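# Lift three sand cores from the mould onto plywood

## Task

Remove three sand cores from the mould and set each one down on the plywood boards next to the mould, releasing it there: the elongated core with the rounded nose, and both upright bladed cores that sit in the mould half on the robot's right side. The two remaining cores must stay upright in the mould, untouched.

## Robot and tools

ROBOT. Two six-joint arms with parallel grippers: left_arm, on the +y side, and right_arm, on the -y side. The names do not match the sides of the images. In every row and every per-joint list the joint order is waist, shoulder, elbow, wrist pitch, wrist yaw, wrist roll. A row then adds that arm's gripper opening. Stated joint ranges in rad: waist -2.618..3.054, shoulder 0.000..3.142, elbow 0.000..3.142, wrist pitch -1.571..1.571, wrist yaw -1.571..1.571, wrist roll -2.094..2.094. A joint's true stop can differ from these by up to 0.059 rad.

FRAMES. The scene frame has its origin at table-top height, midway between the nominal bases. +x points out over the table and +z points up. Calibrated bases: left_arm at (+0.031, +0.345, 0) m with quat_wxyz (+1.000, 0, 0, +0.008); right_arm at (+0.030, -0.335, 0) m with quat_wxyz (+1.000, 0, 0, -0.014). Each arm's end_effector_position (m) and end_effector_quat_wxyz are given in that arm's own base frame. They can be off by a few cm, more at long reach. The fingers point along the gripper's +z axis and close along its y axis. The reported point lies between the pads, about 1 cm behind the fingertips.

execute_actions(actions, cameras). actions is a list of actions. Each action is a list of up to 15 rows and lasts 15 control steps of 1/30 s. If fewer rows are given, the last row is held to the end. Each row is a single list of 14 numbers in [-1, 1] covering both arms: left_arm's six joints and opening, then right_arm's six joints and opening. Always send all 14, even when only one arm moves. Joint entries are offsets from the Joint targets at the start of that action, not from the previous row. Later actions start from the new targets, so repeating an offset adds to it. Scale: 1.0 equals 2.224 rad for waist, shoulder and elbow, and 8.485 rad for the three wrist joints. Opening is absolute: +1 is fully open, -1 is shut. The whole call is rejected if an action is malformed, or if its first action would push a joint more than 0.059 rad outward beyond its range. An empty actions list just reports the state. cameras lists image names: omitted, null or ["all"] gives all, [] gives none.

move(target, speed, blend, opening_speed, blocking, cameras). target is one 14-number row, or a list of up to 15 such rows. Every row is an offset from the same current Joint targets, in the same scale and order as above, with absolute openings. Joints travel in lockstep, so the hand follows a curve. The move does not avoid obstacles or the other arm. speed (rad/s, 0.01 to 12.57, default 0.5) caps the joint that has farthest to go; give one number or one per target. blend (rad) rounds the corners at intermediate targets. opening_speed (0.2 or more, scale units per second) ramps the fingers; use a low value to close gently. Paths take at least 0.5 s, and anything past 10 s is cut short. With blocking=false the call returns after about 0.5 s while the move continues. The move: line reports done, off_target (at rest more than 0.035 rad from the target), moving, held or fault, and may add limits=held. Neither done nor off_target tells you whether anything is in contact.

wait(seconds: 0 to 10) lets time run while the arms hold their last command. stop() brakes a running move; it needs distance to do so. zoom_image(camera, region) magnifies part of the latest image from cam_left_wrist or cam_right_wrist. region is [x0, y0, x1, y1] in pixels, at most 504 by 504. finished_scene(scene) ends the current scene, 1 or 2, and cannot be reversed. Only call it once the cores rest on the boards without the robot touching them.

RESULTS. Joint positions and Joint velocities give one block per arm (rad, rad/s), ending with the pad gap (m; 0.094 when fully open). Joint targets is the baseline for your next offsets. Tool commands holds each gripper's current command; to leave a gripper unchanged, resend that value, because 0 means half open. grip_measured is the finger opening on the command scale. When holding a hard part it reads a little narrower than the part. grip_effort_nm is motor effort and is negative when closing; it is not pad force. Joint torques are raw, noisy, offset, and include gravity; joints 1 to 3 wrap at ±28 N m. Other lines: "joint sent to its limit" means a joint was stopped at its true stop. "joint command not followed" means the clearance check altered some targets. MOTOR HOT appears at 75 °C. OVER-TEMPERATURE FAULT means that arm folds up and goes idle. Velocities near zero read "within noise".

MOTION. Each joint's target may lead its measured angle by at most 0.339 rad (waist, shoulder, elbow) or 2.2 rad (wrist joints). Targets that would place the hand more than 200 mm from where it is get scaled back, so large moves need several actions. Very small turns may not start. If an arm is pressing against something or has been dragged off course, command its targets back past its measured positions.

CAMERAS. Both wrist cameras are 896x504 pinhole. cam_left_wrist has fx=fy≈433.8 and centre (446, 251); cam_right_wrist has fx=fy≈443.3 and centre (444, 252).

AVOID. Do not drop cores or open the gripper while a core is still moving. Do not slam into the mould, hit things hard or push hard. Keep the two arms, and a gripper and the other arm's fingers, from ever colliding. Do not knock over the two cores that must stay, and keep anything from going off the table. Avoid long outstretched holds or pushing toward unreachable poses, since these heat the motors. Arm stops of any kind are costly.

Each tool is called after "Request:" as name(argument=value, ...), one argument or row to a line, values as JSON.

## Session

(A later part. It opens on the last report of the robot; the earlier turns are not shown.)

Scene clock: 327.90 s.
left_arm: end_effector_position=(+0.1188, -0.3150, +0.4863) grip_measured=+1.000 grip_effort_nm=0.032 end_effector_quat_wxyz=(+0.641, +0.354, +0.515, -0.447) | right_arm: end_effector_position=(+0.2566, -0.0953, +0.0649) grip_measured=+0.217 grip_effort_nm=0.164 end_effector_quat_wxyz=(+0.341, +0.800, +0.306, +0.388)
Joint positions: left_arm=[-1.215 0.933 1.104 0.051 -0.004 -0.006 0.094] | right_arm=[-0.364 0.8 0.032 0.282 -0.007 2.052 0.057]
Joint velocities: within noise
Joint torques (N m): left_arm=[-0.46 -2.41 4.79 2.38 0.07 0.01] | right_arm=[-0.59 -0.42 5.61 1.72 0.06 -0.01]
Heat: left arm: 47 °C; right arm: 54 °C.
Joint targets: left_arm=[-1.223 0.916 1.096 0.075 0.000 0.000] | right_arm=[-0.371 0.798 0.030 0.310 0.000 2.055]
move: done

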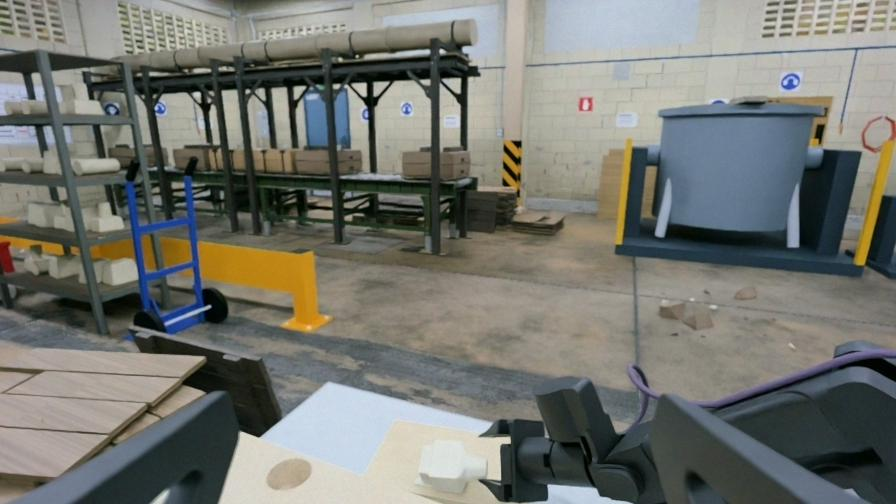

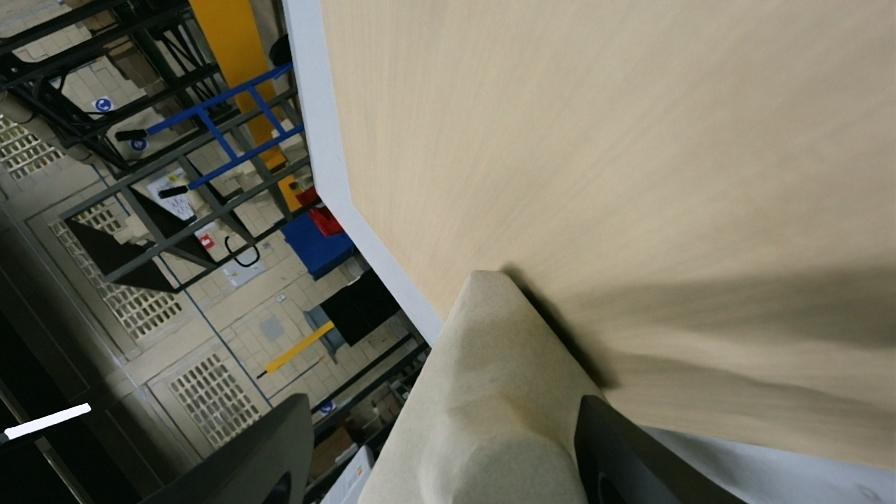

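Request:
move(
  target=[0,0,0,0,0,0,1,0,0.0145,0,0,0,0,0.22],
  speed=0.08,
)

Request:
zoom_image(
  camera="cam_left_wrist",
  region=[360, 380, 560, 504],
)

Scene clock: 332.10 s.
left_arm: end_effector_position=(+0.1188, -0.3150, +0.4863) grip_measured=+1.000 grip_effort_nm=0.032 end_effector_quat_wxyz=(+0.641, +0.354, +0.515, -0.447) | right_arm: end_effector_position=(+0.2549, -0.0947, +0.0569) grip_measured=+0.217 grip_effort_nm=0.164 end_effector_quat_wxyz=(+0.332, +0.808, +0.308, +0.378)
Joint positions: left_arm=[-1.215 0.933 1.104 0.051 -0.004 -0.006 0.094] | right_arm=[-0.364 0.831 0.032 0.281 -0.007 2.052 0.057]
Joint velocities: within noise
Joint torques (N m): left_arm=[-0.54 -2.43 4.78 2.39 0.08 -0.01] | right_arm=[-0.62 -0.47 5.53 1.71 0.06 -0.02]
Heat: left arm: 47 °C; right arm: 54 °C.
Joint targets: left_arm=[-1.223 0.916 1.096 0.075 0.000 0.000] | right_arm=[-0.371 0.830 0.030 0.310 0.000 2.055]
move: done

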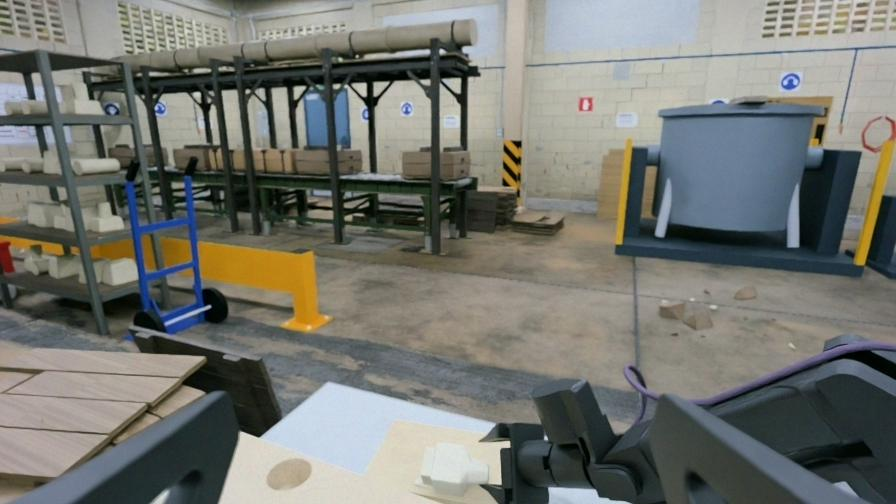

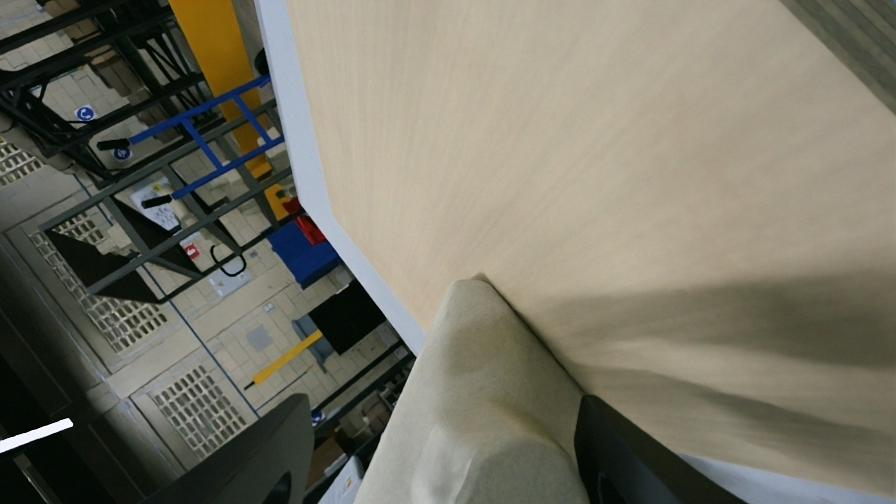

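Scaled by 2.520.

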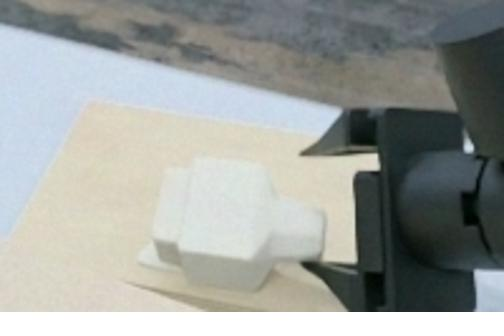

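Request:
move(
  target=[0,0,0,0,0,0,1,-0.038,-0.1183,0.0625,-0.0649,0,0,0.22],
  speed=0.15,
)

Request:
zoom_image(
  camera="cam_left_wrist",
  region=[360, 380, 560, 504],
)

Scene clock: 348.47 s.
left_arm: end_effector_position=(+0.1188, -0.3150, +0.4864) grip_measured=+1.000 grip_effort_nm=0.032 end_effector_quat_wxyz=(+0.641, +0.353, +0.514, -0.447) | right_arm: end_effector_position=(+0.2185, -0.1025, +0.0591) grip_measured=+0.217 grip_effort_nm=0.164 end_effector_quat_wxyz=(+0.302, +0.853, +0.285, +0.317)
Joint positions: left_arm=[-1.215 0.933 1.104 0.052 -0.004 -0.006 0.094] | right_arm=[-0.449 0.576 0.137 -0.226 -0.008 2.052 0.057]
Joint velocities: within noise
Joint torques (N m): left_arm=[-0.53 -2.37 4.72 2.37 0.08 0.01] | right_arm=[-0.59 -0.24 8.8 1.21 0.07 -0.01]
Heat: left arm: 48 °C; right arm: 52 °C.
Joint targets: left_arm=[-1.223 0.916 1.096 0.076 0.000 0.000] | right_arm=[-0.456 0.567 0.169 -0.241 0.000 2.055]
move: done

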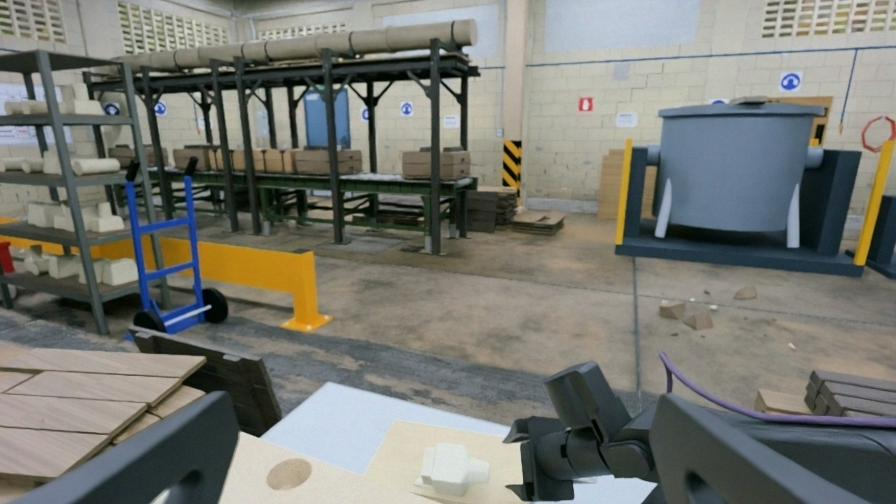

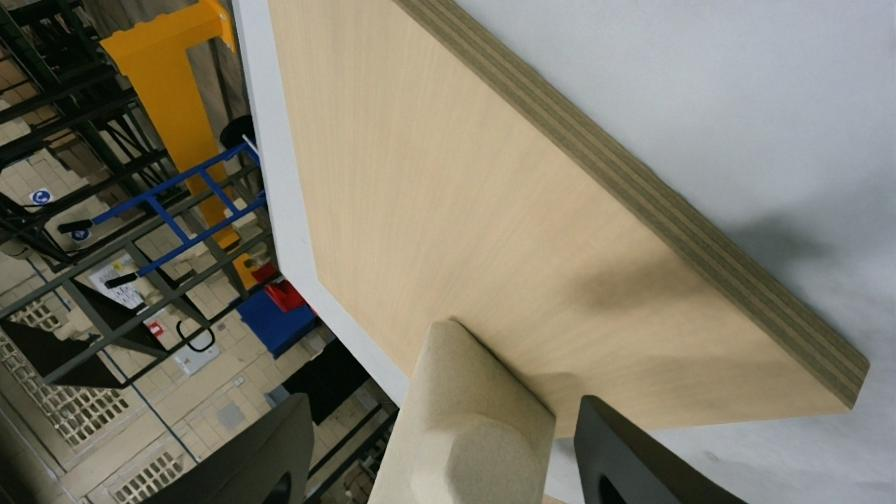

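Scaled by 2.520.

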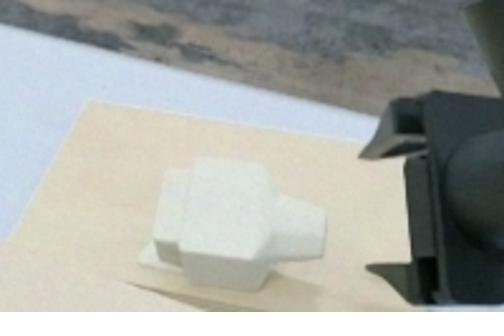

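Request:
move(
  target=[
    [0,0,0,0,0,0,1,-0.09,0,0,0,0,0,0.22],
    [0,0,0,0,0,0,1,-0.09,0,0.25,-0.03,0,0,0.22],
    [0,0,0,0,0,0,1,0.25,0.37,0.753,-0.1428,0,-0.242,1],
  ],
  speed=0.6,
  blend=0.05,
)

Scene clock: 361.67 s.
left_arm: end_effector_position=(+0.1188, -0.3150, +0.4864) grip_measured=+1.000 grip_effort_nm=0.037 end_effector_quat_wxyz=(+0.641, +0.353, +0.514, -0.447) | right_arm: end_effector_position=(+0.2995, +0.0305, +0.3250) grip_measured=+0.997 grip_effort_nm=0.173 end_effector_quat_wxyz=(+0.277, -0.042, +0.960, +0.017)
Joint positions: left_arm=[-1.215 0.933 1.104 0.052 -0.004 -0.006 0.094] | right_arm=[0.095 1.384 1.816 -1.439 -0.006 0.009 0.094]
Joint velocities: within noise
Joint torques (N m): left_arm=[-0.5 -2.41 4.68 2.37 0.06 0] | right_arm=[0.43 -3.04 6.87 0.85 0.06 -0.13]
Heat: left arm: 48 °C; right arm: 50 °C.
Joint targets: left_arm=[-1.223 0.916 1.096 0.076 0.000 0.000] | right_arm=[0.100 1.390 1.844 -1.452 0.000 0.001]
move: done

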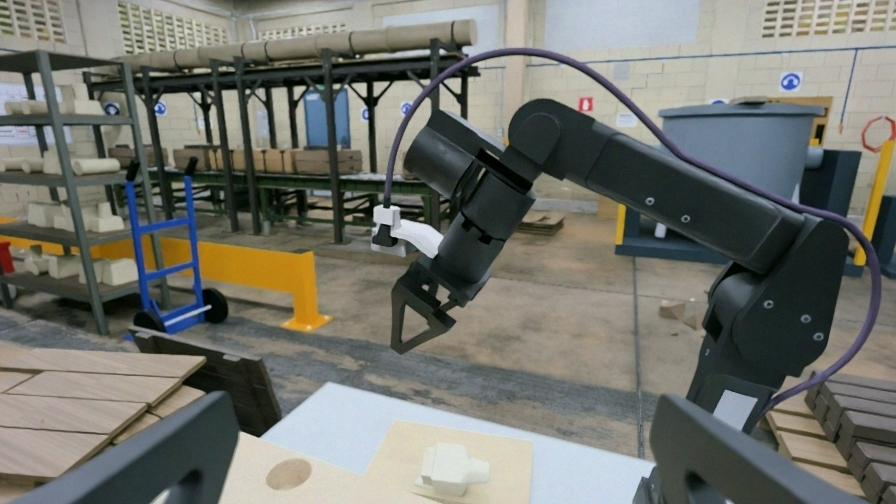

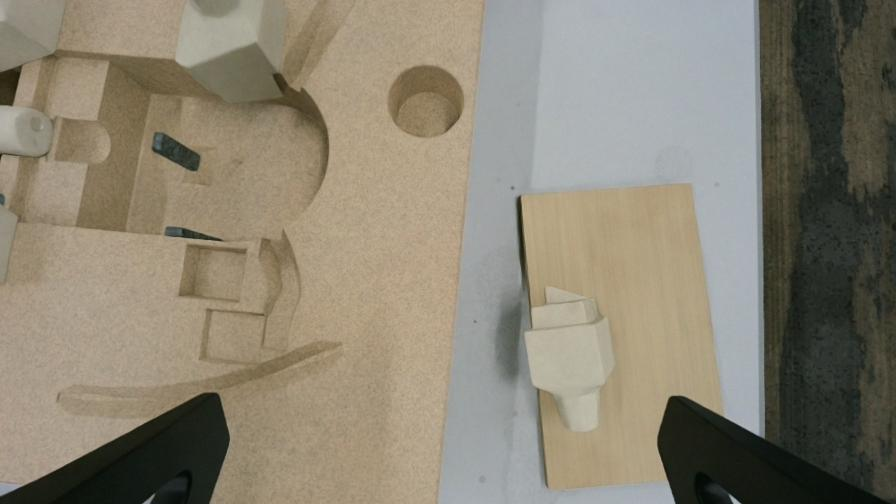

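Request:
move(
  target=[0,0,0,0,0,0,1,0.1259,0.1736,0.0809,0.0358,0,0,1],
  speed=0.6,
)

Request:
zoom_image(
  camera="cam_right_wrist",
  region=[300, 0, 640, 340],
)

Scene clock: 371.23 s.
left_arm: end_effector_position=(+0.1188, -0.3150, +0.4864) grip_measured=+1.000 grip_effort_nm=0.032 end_effector_quat_wxyz=(+0.641, +0.353, +0.514, -0.447) | right_arm: end_effector_position=(+0.4120, +0.1672, +0.2868) grip_measured=+0.997 grip_effort_nm=0.173 end_effector_quat_wxyz=(+0.300, -0.178, +0.935, +0.061)
Joint positions: left_arm=[-1.215 0.933 1.104 0.052 -0.004 -0.006 0.094] | right_arm=[0.382 1.776 1.995 -1.167 -0.003 0.008 0.094]
Joint velocities: within noise
Joint torques (N m): left_arm=[-0.58 -2.32 4.72 2.39 0.06 -0.02] | right_arm=[-0.2 -7.36 7.72 1.23 0.02 -0.11]
Heat: left arm: 49 °C; right arm: 49 °C.
Joint targets: left_arm=[-1.223 0.916 1.096 0.076 0.000 0.000] | right_arm=[0.380 1.776 2.023 -1.148 0.000 0.001]
move: done

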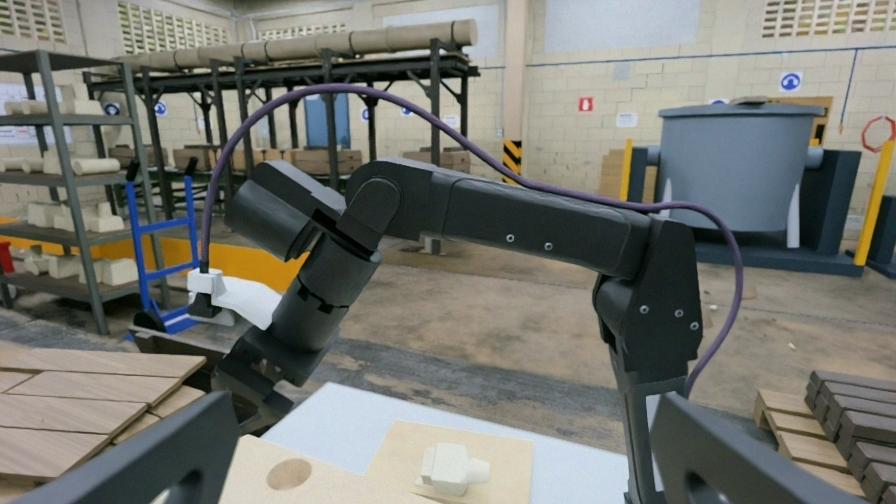

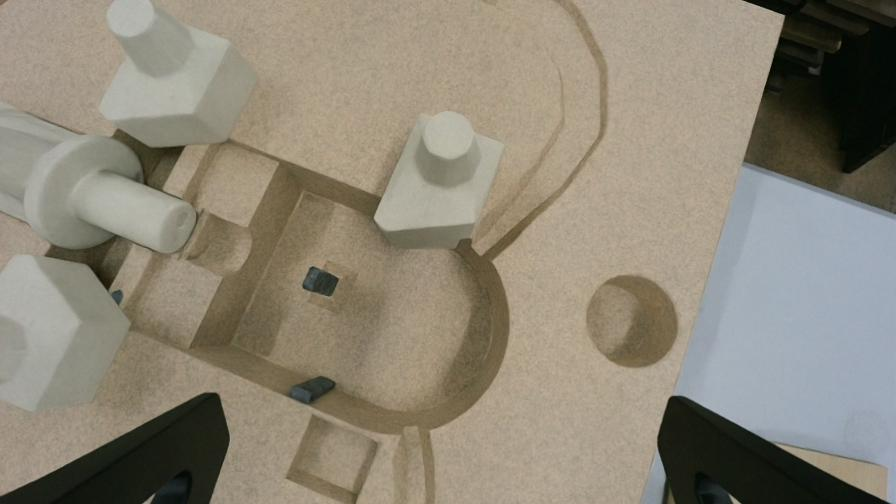

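Scaled by 1.482.

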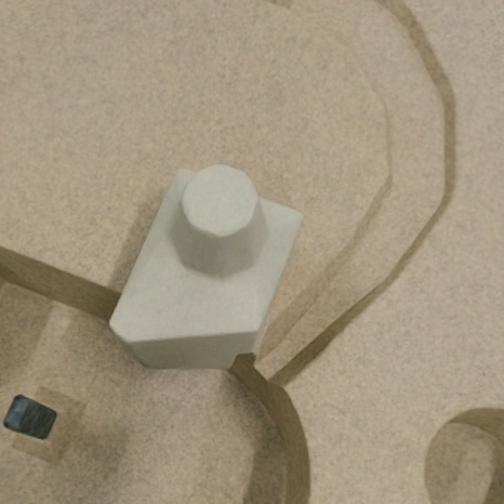

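Request:
move(
  target=[0,0,0,0,0,0,1,0.1079,-0.072,-0.3458,0.1179,0.0581,0.0351,1],
  speed=0.5,
  cameras=["cam_right_wrist"],
)

Scene clock: 386.20 s.
left_arm: end_effector_position=(+0.1188, -0.3150, +0.4864) grip_measured=+1.000 grip_effort_nm=0.037 end_effector_quat_wxyz=(+0.641, +0.353, +0.514, -0.447) | right_arm: end_effector_position=(+0.4418, +0.2128, +0.2225) grip_measured=+0.997 grip_effort_nm=0.173 end_effector_quat_wxyz=(+0.513, -0.026, +0.858, +0.017)
Joint positions: left_arm=[-1.215 0.933 1.104 0.052 -0.004 -0.006 0.094] | right_arm=[0.616 1.651 1.262 -0.175 0.481 0.287 0.094]
Joint velocities: within noise
Joint torques (N m): left_arm=[-0.5 -2.45 4.71 2.38 0.08 0.02] | right_arm=[0.34 -10.03 5.71 1.59 0.19 0.11]
Heat: left arm: 49 °C; right arm: 48 °C.
Joint targets: left_arm=[-1.223 0.916 1.096 0.076 0.000 0.000] | right_arm=[0.620 1.616 1.254 -0.148 0.493 0.299]
move: done
Images, in order (width x height): cam_right_wrist 896x504.

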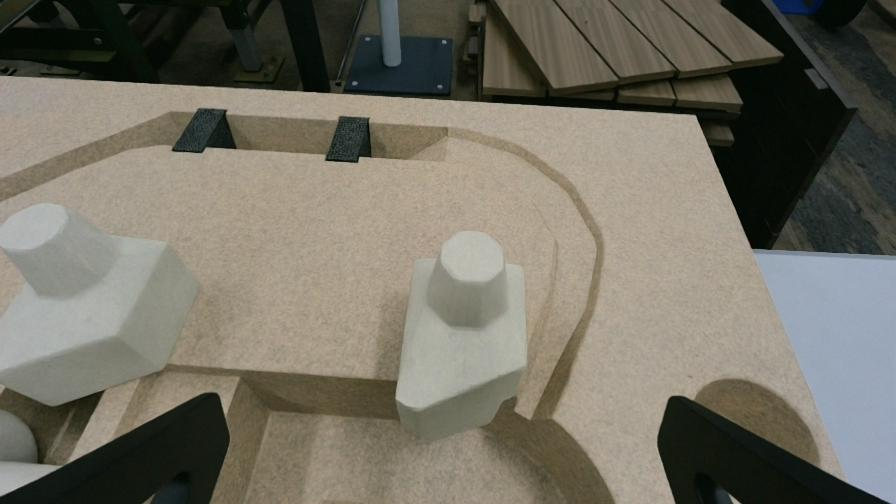

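Request:
move(
  target=[0,0,0,0,0,0,1,-0.0338,0.0904,0.0512,0.0115,-0.0081,-0.0056,1],
  speed=0.3,
  cameras=["cam_right_wrist"],
)

Scene clock: 397.77 s.
left_arm: end_effector_position=(+0.1188, -0.3150, +0.4864) grip_measured=+1.000 grip_effort_nm=0.032 end_effector_quat_wxyz=(+0.641, +0.353, +0.514, -0.447) | right_arm: end_effector_position=(+0.4857, +0.2121, +0.1949) grip_measured=+0.997 grip_effort_nm=0.178 end_effector_quat_wxyz=(+0.511, -0.023, +0.859, +0.017)
Joint positions: left_arm=[-1.215 0.933 1.104 0.052 -0.004 -0.006 0.094] | right_arm=[0.55 1.806 1.333 -0.079 0.427 0.256 0.094]
Joint velocities: within noise
Joint torques (N m): left_arm=[-0.59 -2.43 4.7 2.36 0.05 0.01] | right_arm=[-0.4 -7.57 9.07 1.63 0.06 -0.04]
Heat: left arm: 49 °C; right arm: 49 °C.
Joint targets: left_arm=[-1.223 0.916 1.096 0.076 0.000 0.000] | right_arm=[0.545 1.817 1.368 -0.051 0.424 0.252]
move: done
Images, in order (width x height): cam_right_wrist 896x504.

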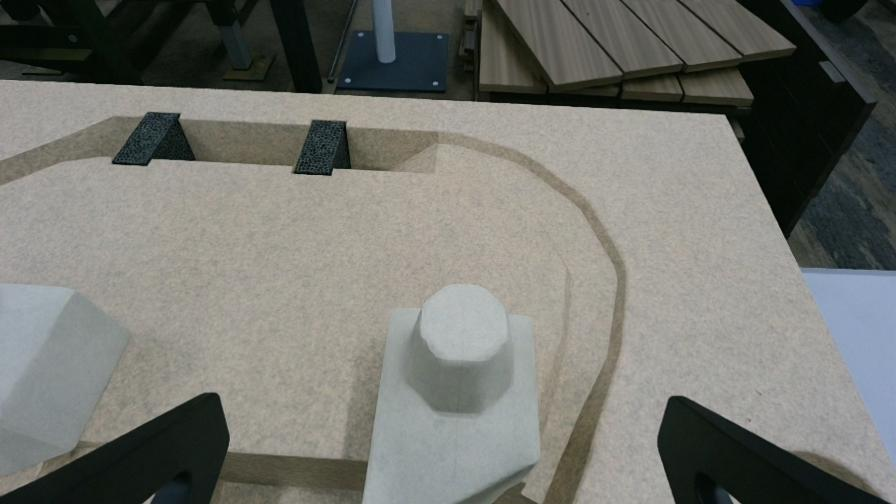

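Request:
move(
  target=[0,0,0,0,0,0,1,-0.0227,0.0643,0.0342,0.0078,-0.0054,-0.0039,1],
  speed=0.2,
  cameras=["cam_right_wrist"],
)

Scene clock: 403.83 s.
left_arm: end_effector_position=(+0.1188, -0.3150, +0.4864) grip_measured=+1.000 grip_effort_nm=0.037 end_effector_quat_wxyz=(+0.641, +0.353, +0.514, -0.447) | right_arm: end_effector_position=(+0.5220, +0.2106, +0.1672) grip_measured=+0.997 grip_effort_nm=0.173 end_effector_quat_wxyz=(+0.507, -0.027, +0.861, +0.015)
Joint positions: left_arm=[-1.215 0.933 1.104 0.052 -0.004 -0.006 0.094] | right_arm=[0.5 1.947 1.41 -0.013 0.382 0.223 0.094]
Joint velocities: within noise
Joint torques (N m): left_arm=[-0.47 -2.4 4.7 2.39 0.07 0.01] | right_arm=[-0.49 -8.4 8.91 1.65 0.03 -0.07]
Heat: left arm: 49 °C; right arm: 49 °C.
Joint targets: left_arm=[-1.223 0.916 1.096 0.076 0.000 0.000] | right_arm=[0.495 1.960 1.444 0.016 0.379 0.219]
move: done
Images, in order (width x height): cam_right_wrist 896x504.

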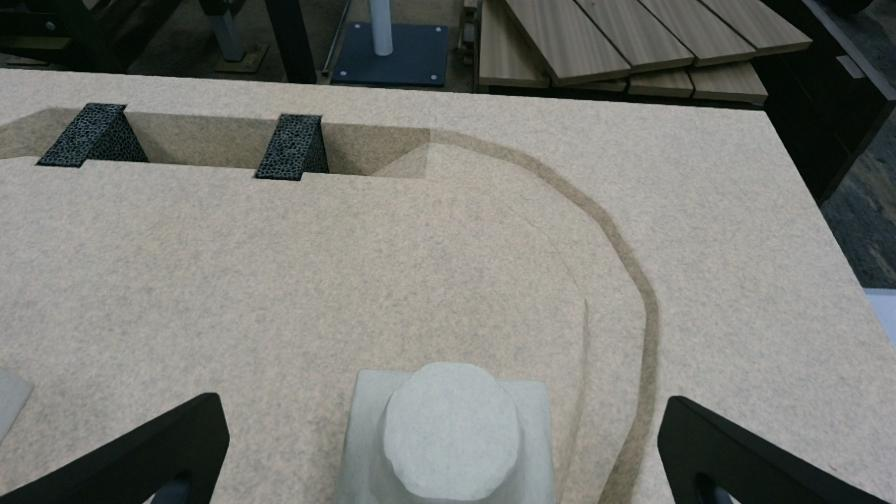

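Request:
move(
  target=[0,0,0,0,0,0,1,0,0.0135,0.0158,0,0,0,1],
  speed=0.15,
  cameras=["cam_right_wrist"],
)

Request:
move(
  target=[0,0,0,0,0,0,1,0,0,0,0,0,0,-0.35],
  opening_speed=0.5,
  cameras=[],
)

Request:
move(
  target=[0,0,0,0,0,0,1,0,0,0,0,0,0,-0.5],
  opening_speed=0.2,
  cameras=["cam_right_wrist"],
)

Scene clock: 410.10 s.
left_arm: end_effector_position=(+0.1188, -0.3150, +0.4864) grip_measured=+1.000 grip_effort_nm=0.032 end_effector_quat_wxyz=(+0.641, +0.353, +0.514, -0.447) | right_arm: end_effector_position=(+0.5295, +0.2149, +0.1688) grip_measured=+0.997 grip_effort_nm=0.178 end_effector_quat_wxyz=(+0.511, -0.026, +0.859, +0.017)
Joint positions: left_arm=[-1.215 0.933 1.104 0.052 -0.004 -0.006 0.094] | right_arm=[0.5 1.974 1.446 -0.011 0.381 0.222 0.094]
Joint velocities: within noise
Joint torques (N m): left_arm=[-0.55 -2.45 4.62 2.37 0.06 0.01] | right_arm=[-0.46 -8.46 8.84 1.62 0.07 -0.07]
Heat: left arm: 49 °C; right arm: 49 °C.
Joint targets: left_arm=[-1.223 0.916 1.096 0.076 0.000 0.000] | right_arm=[0.495 1.990 1.480 0.016 0.378 0.219]
move: done
Images, in order (width x height): cam_right_wrist 896x504.

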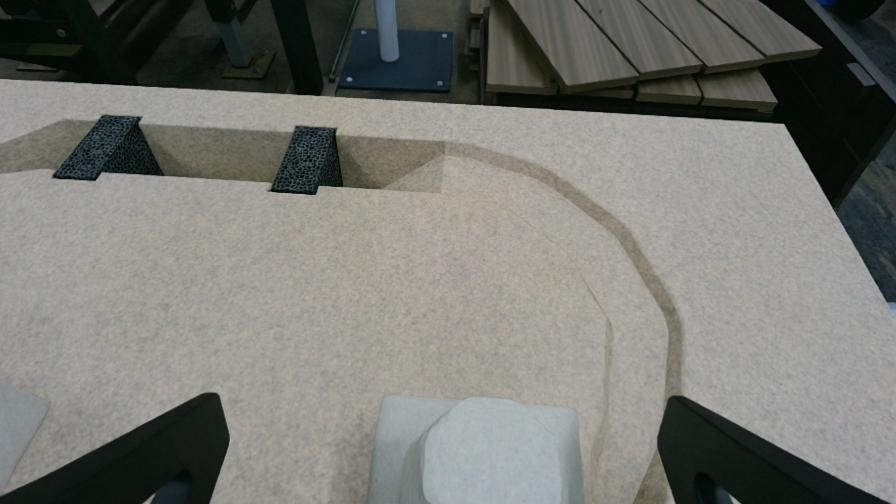

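Scene clock: 413.00 s.
left_arm: end_effector_position=(+0.1188, -0.3150, +0.4864) grip_measured=+1.000 grip_effort_nm=0.027 end_effector_quat_wxyz=(+0.641, +0.353, +0.514, -0.447) | right_arm: end_effector_position=(+0.5305, +0.2120, +0.1690) grip_measured=-0.344 grip_effort_nm=-0.291 end_effector_quat_wxyz=(+0.512, -0.023, +0.859, +0.014)
Joint positions: left_arm=[-1.215 0.933 1.104 0.052 -0.004 -0.006 0.094] | right_arm=[0.496 1.974 1.446 -0.011 0.385 0.221 0.031]
Joint velocities: within noise
Joint torques (N m): left_arm=[-0.49 -2.37 4.77 2.35 0.06 -0.02] | right_arm=[-0.1 -8.42 8.84 1.63 0.02 -0.08]
Heat: left arm: 50 °C; right arm: 50 °C.
Joint targets: left_arm=[-1.223 0.916 1.096 0.076 0.000 0.000] | right_arm=[0.495 1.990 1.480 0.016 0.378 0.219]
move: done
No camera images: "cameras" was empty.

Scene clock: 413.97 s.
left_arm: end_effector_position=(+0.1188, -0.3150, +0.4864) grip_measured=+1.000 grip_effort_nm=0.027 end_effector_quat_wxyz=(+0.641, +0.353, +0.514, -0.447) | right_arm: end_effector_position=(+0.5305, +0.2119, +0.1690) grip_measured=-0.388 grip_effort_nm=-1.009 end_effector_quat_wxyz=(+0.512, -0.023, +0.859, +0.014)
Joint positions: left_arm=[-1.215 0.933 1.104 0.052 -0.004 -0.006 0.094] | right_arm=[0.496 1.974 1.446 -0.011 0.385 0.221 0.029]
Joint velocities: within noise
Joint torques (N m): left_arm=[-0.59 -2.39 4.68 2.36 0.08 0.02] | right_arm=[-0.09 -8.44 8.84 1.62 0.02 -0.07]
Heat: left arm: 50 °C; right arm: 50 °C.
Joint targets: left_arm=[-1.223 0.916 1.096 0.076 0.000 0.000] | right_arm=[0.495 1.990 1.480 0.016 0.378 0.219]
move: done
Images, in order (width x height): cam_right_wrist 896x504.

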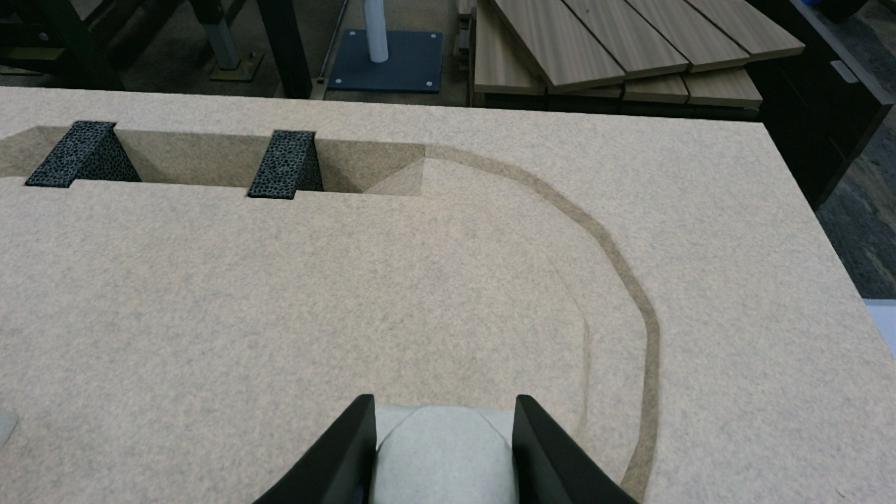

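Request:
move(
  target=[
    [0,0,0,0,0,0,1,0,-0.0283,0.0472,-0.0092,0,0,-0.5],
    [0,0,0,0,0,0,1,0,-0.0405,0.1484,-0.0367,0,0,-0.5],
  ],
  speed=0.2,
  blend=0.02,
)

Scene clock: 420.73 s.
left_arm: end_effector_position=(+0.1188, -0.3150, +0.4864) grip_measured=+1.000 grip_effort_nm=0.037 end_effector_quat_wxyz=(+0.641, +0.353, +0.514, -0.447) | right_arm: end_effector_position=(+0.5351, +0.2172, +0.2467) grip_measured=-0.389 grip_effort_nm=-1.004 end_effector_quat_wxyz=(+0.504, -0.030, +0.863, +0.016)
Joint positions: left_arm=[-1.215 0.933 1.104 0.052 -0.004 -0.006 0.094] | right_arm=[0.496 1.964 1.758 -0.35 0.37 0.218 0.029]
Joint velocities: within noise
Joint torques (N m): left_arm=[-0.53 -2.35 4.77 2.38 0.04 0.01] | right_arm=[-0.08 -15.01 10.47 1.85 0.16 -0.03]
Heat: left arm: 50 °C; right arm: 50 °C.
Joint targets: left_arm=[-1.223 0.916 1.096 0.076 0.000 0.000] | right_arm=[0.495 1.900 1.810 -0.296 0.379 0.219]
move: off_target (right_arm); right_arm: the shoulder is farthest, 0.064 rad from its target

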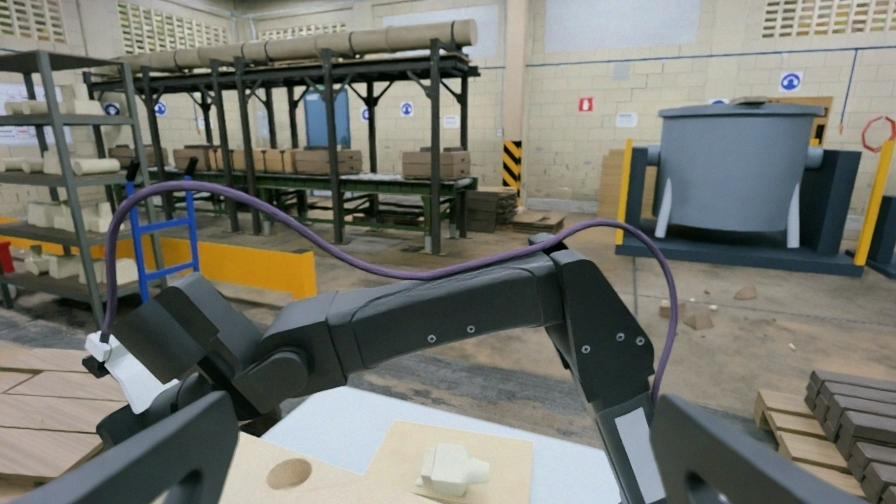

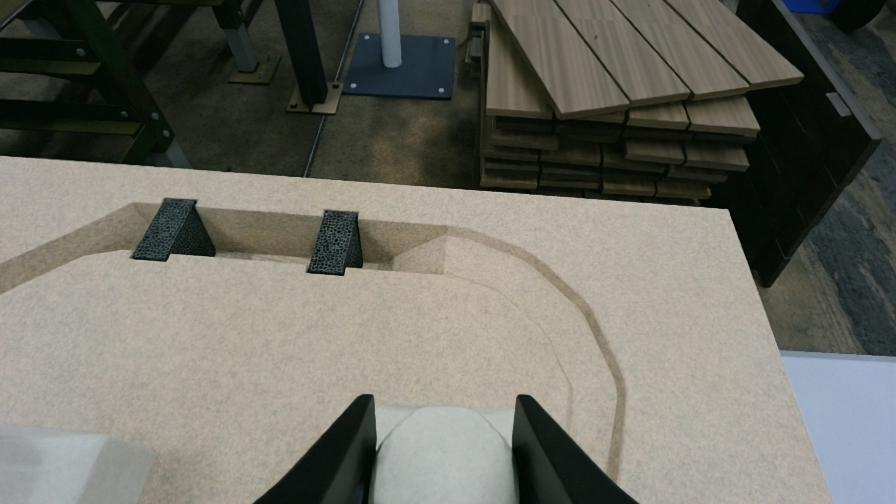

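Request:
move(
  target=[0,0,0,0,0,0,1,-0.4339,-0.3844,-0.3237,-0.0111,-0.0447,-0.0258,-0.5],
  speed=0.4,
)

Scene clock: 452.63 s.
left_arm: end_effector_position=(+0.1188, -0.3150, +0.4864) grip_measured=+1.000 grip_effort_nm=0.027 end_effector_quat_wxyz=(+0.641, +0.353, +0.514, -0.447) | right_arm: end_effector_position=(+0.3240, -0.1633, +0.3056) grip_measured=-0.389 grip_effort_nm=-1.004 end_effector_quat_wxyz=(+0.518, +0.200, +0.822, -0.124)
Joint positions: left_arm=[-1.215 0.933 1.104 0.052 -0.004 -0.006 0.094] | right_arm=[-0.467 1.075 1.084 -0.457 0.005 0.006 0.029]
Joint velocities: within noise
Joint torques (N m): left_arm=[-0.46 -2.41 4.66 2.37 0.07 0.01] | right_arm=[-0.31 -4.96 6.64 2.1 -0.06 -0.1]
Heat: left arm: 50 °C; right arm: 51 °C.
Joint targets: left_arm=[-1.223 0.916 1.096 0.076 0.000 0.000] | right_arm=[-0.471 1.045 1.090 -0.390 -0.001 0.000]
move: off_target (right_arm); right_arm: the wrist pitch is farthest, 0.067 rad from its target

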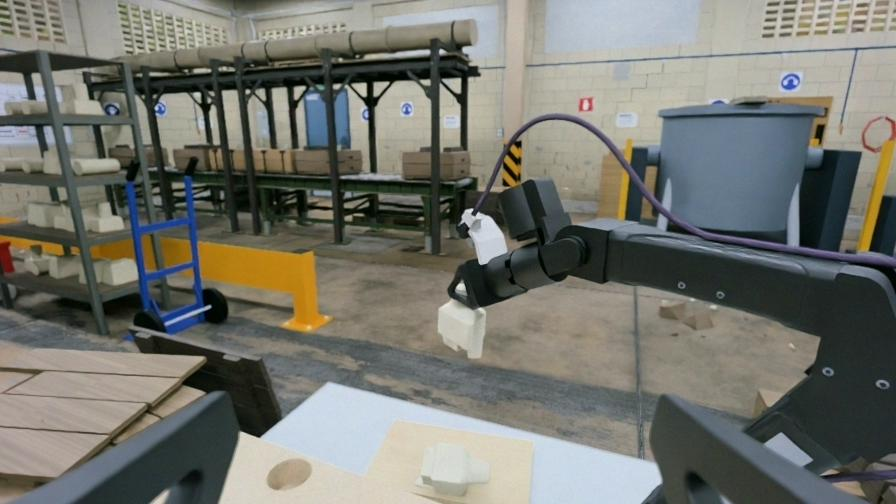

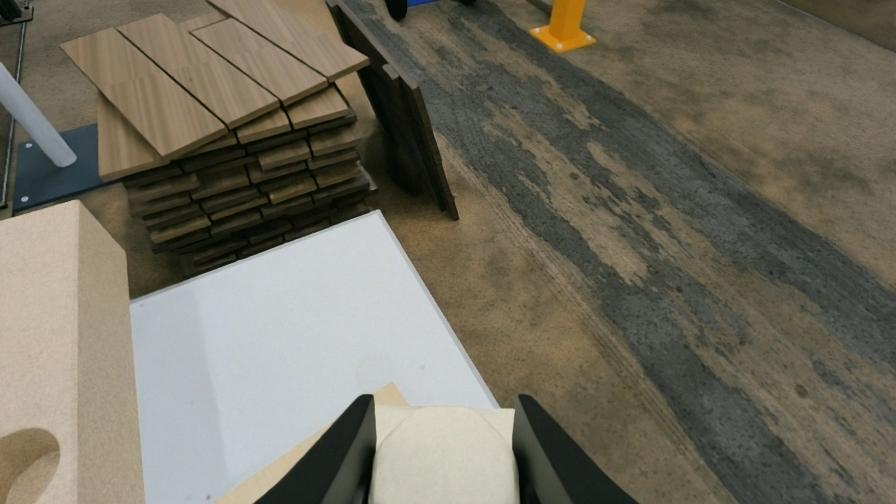

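Request:
zoom_image(
  camera="cam_left_wrist",
  region=[390, 200, 590, 370],
)

Scaled by 2.520.

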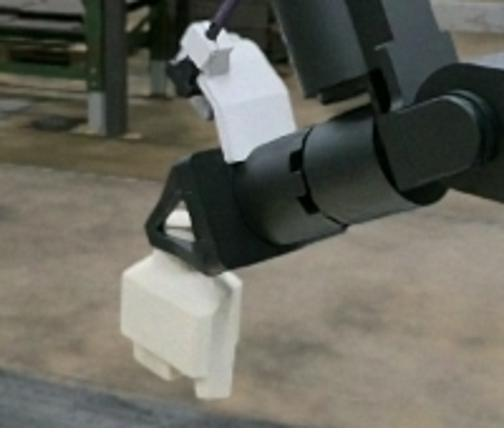

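Request:
move(
  target=[0,0,0,0,0,0,1,0,0.4332,0.3174,-0.1352,0,0,-0.5],
  speed=0.4,
)

Request:
zoom_image(
  camera="cam_left_wrist",
  region=[370, 300, 570, 500],
)

Scene clock: 462.33 s.
left_arm: end_effector_position=(+0.1188, -0.3150, +0.4864) grip_measured=+1.000 grip_effort_nm=0.032 end_effector_quat_wxyz=(+0.641, +0.353, +0.514, -0.447) | right_arm: end_effector_position=(+0.3057, -0.1540, +0.1112) grip_measured=-0.389 grip_effort_nm=-0.999 end_effector_quat_wxyz=(-0.082, +0.233, +0.969, +0.017)
Joint positions: left_arm=[-1.215 0.933 1.104 0.052 -0.004 -0.006 0.094] | right_arm=[-0.467 2.007 1.76 -1.491 0.005 0.006 0.029]
Joint velocities: within noise
Joint torques (N m): left_arm=[-0.44 -2.39 4.75 2.38 0.08 0] | right_arm=[-0.32 -8.53 7.73 -0.64 -0.05 -0.11]
Heat: left arm: 50 °C; right arm: 52 °C.
Joint targets: left_arm=[-1.223 0.916 1.096 0.075 0.000 0.000] | right_arm=[-0.471 2.008 1.795 -1.537 -0.001 0.000]
move: off_target (right_arm); right_arm: the wrist pitch is farthest, 0.047 rad from its target

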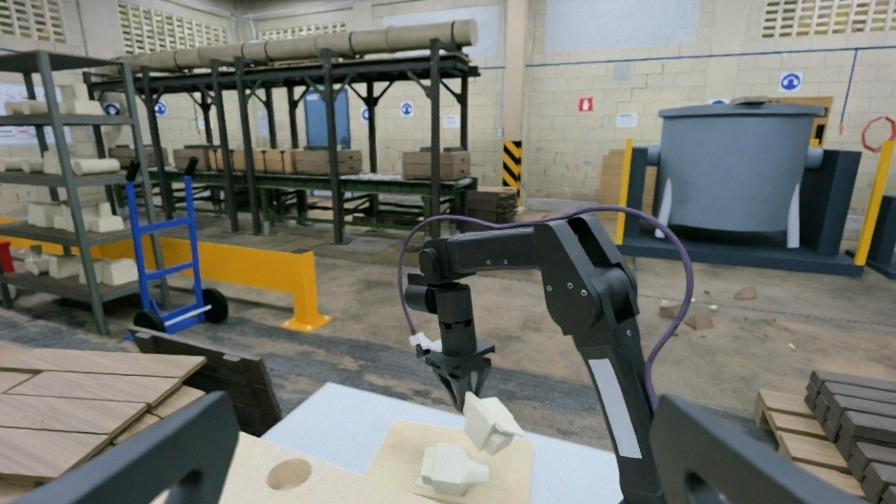

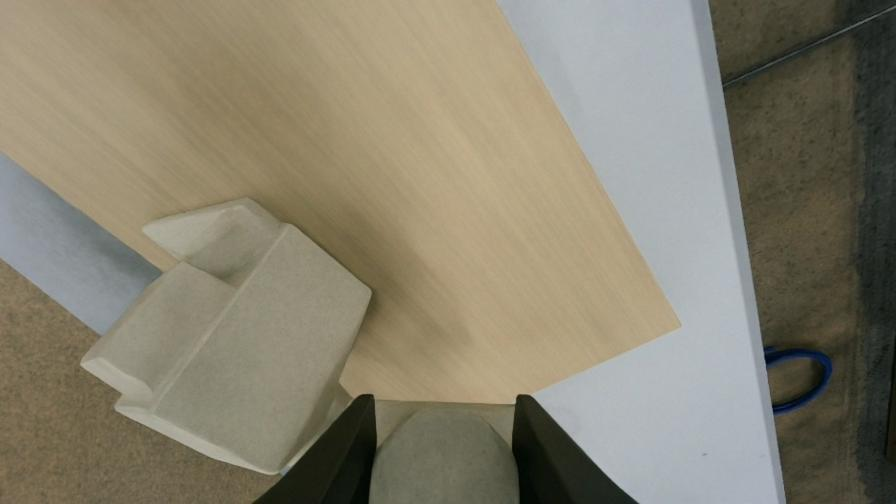

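Scaled by 2.520.

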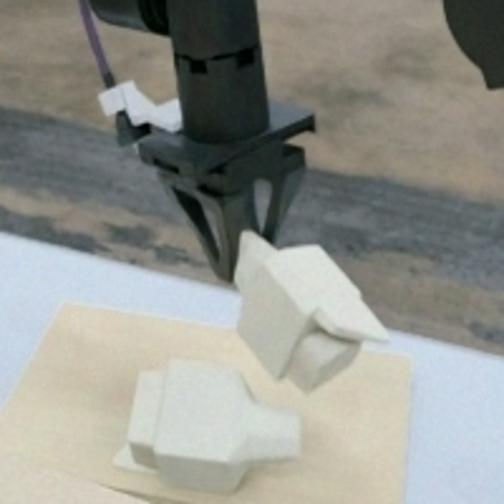

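Request:
move(
  target=[0,0,0,0,0,0,1,0.0139,0.0589,0.0616,-0.0007,0,0,-0.5],
  speed=0.15,
)

Request:
zoom_image(
  camera="cam_left_wrist",
  region=[370, 340, 530, 500],
)

Scene clock: 478.83 s.
left_arm: end_effector_position=(+0.1188, -0.3150, +0.4864) grip_measured=+1.000 grip_effort_nm=0.027 end_effector_quat_wxyz=(+0.641, +0.353, +0.514, -0.447) | right_arm: end_effector_position=(+0.3360, -0.1596, +0.0973) grip_measured=-0.389 grip_effort_nm=-0.999 end_effector_quat_wxyz=(-0.081, +0.222, +0.971, +0.016)
Joint positions: left_arm=[-1.215 0.933 1.104 0.052 -0.004 -0.006 0.094] | right_arm=[-0.445 2.134 1.896 -1.498 0.003 0.006 0.029]
Joint velocities: within noise
Joint torques (N m): left_arm=[-0.59 -2.41 4.75 2.37 0.08 0] | right_arm=[0.34 -9.13 7.86 -0.59 -0.05 -0.11]
Heat: left arm: 51 °C; right arm: 47 °C.
Joint targets: left_arm=[-1.223 0.916 1.096 0.075 0.000 0.000] | right_arm=[-0.440 2.140 1.933 -1.543 -0.001 0.000]
move: off_target (right_arm); right_arm: the wrist pitch is farthest, 0.045 rad from its target

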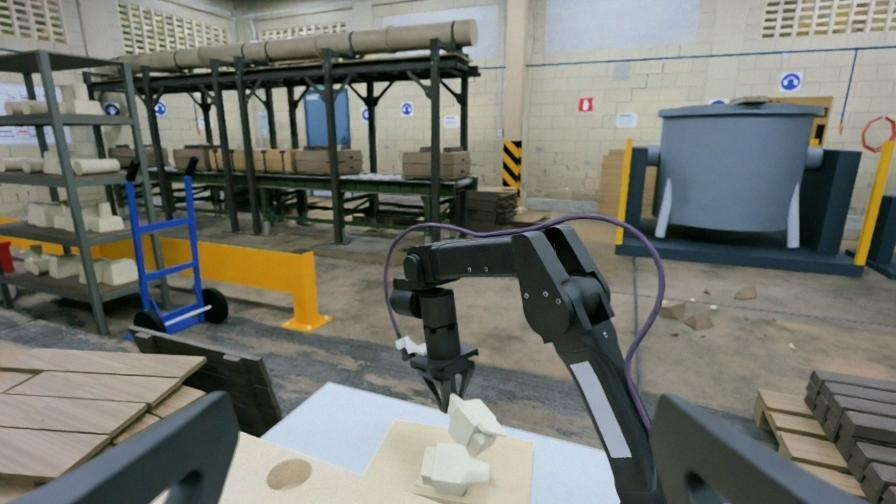

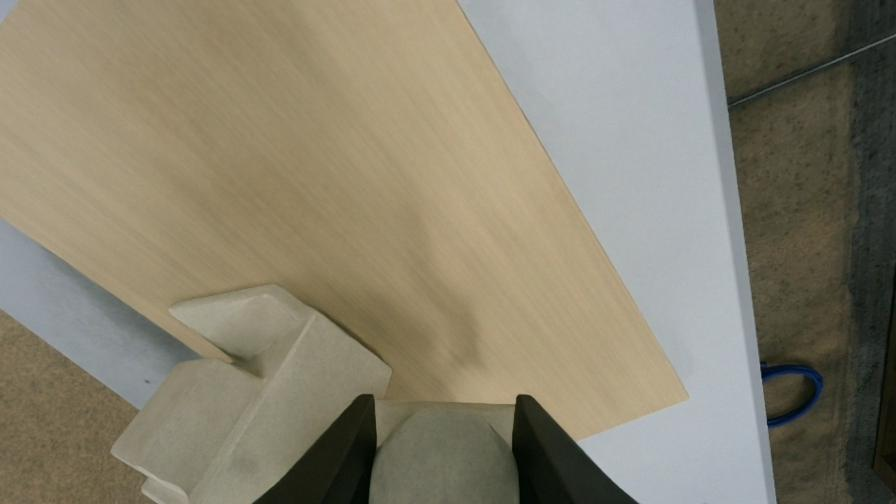

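Scaled by 3.150.

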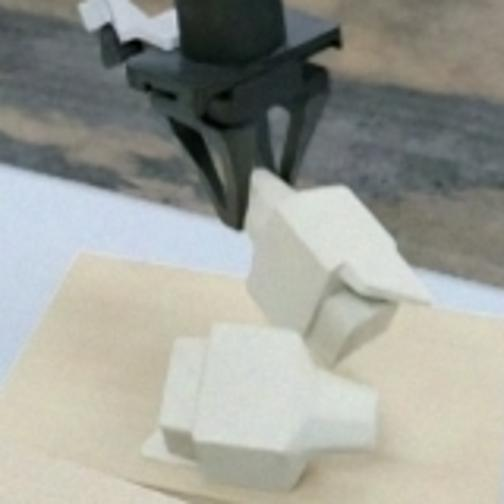

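Request:
move(
  target=[0,0,0,0,0,0,1,0.0405,-0.006,0.006,0,0.0128,-0.046,-0.5],
  speed=0.15,
)

Request:
zoom_image(
  camera="cam_left_wrist",
  region=[370, 340, 530, 500],
)

Scene clock: 499.87 s.
left_arm: end_effector_position=(+0.1188, -0.3150, +0.4864) grip_measured=+1.000 grip_effort_nm=0.027 end_effector_quat_wxyz=(+0.641, +0.353, +0.514, -0.447) | right_arm: end_effector_position=(+0.3463, -0.1450, +0.1011) grip_measured=-0.389 grip_effort_nm=-1.004 end_effector_quat_wxyz=(-0.088, -0.016, +0.996, -0.015)
Joint positions: left_arm=[-1.215 0.933 1.104 0.052 -0.004 -0.006 0.094] | right_arm=[-0.356 2.134 1.91 -1.5 0.092 -0.381 0.029]
Joint velocities: within noise
Joint torques (N m): left_arm=[-0.51 -2.32 4.72 2.38 0.04 -0.01] | right_arm=[0.51 -10.17 7.77 -0.55 0.19 -0.14]
Heat: left arm: 51 °C; right arm: 45 °C.
Joint targets: left_arm=[-1.223 0.916 1.096 0.075 0.000 0.000] | right_arm=[-0.350 2.126 1.946 -1.543 0.108 -0.391]
move: off_target (right_arm); right_arm: the wrist pitch is farthest, 0.043 rad from its target

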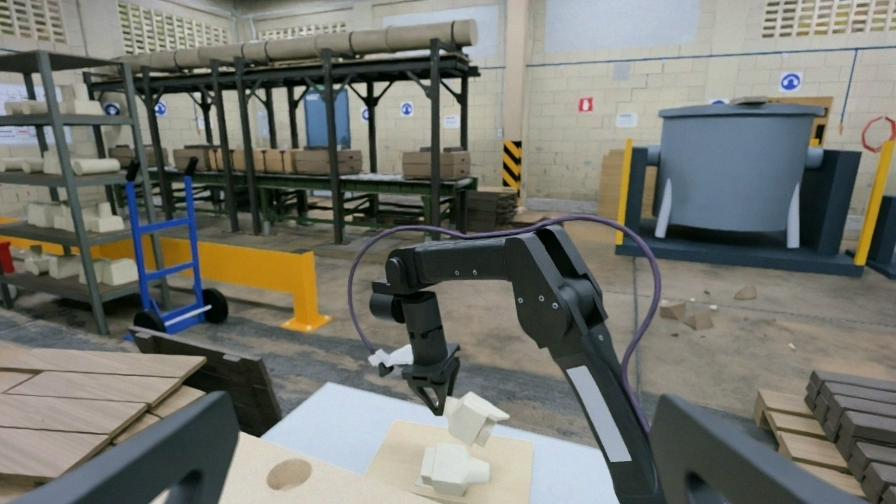

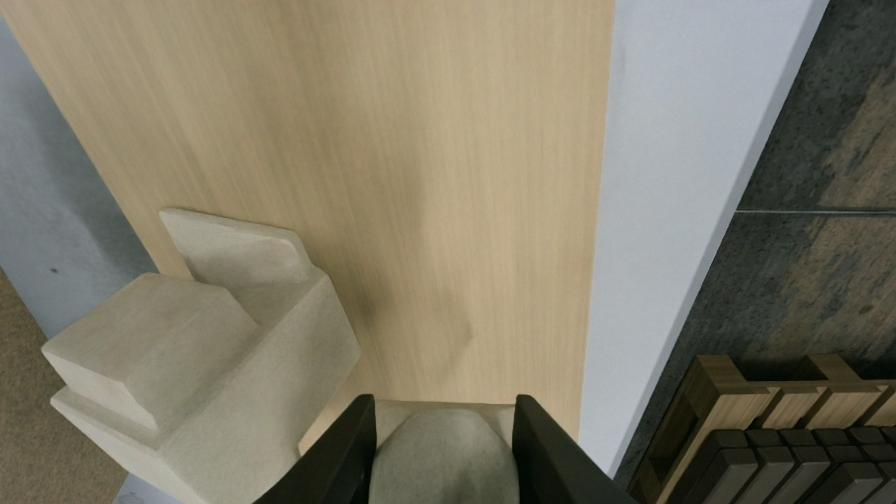

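Scaled by 3.150.

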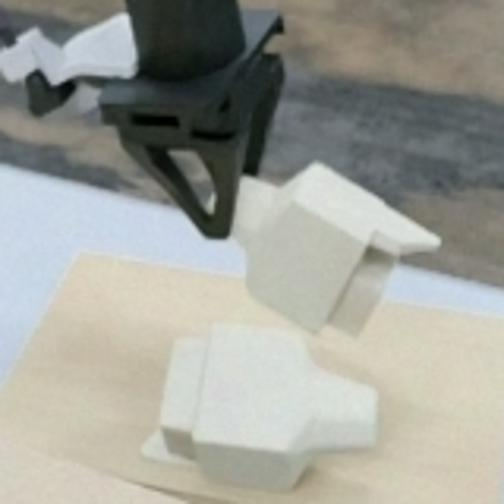

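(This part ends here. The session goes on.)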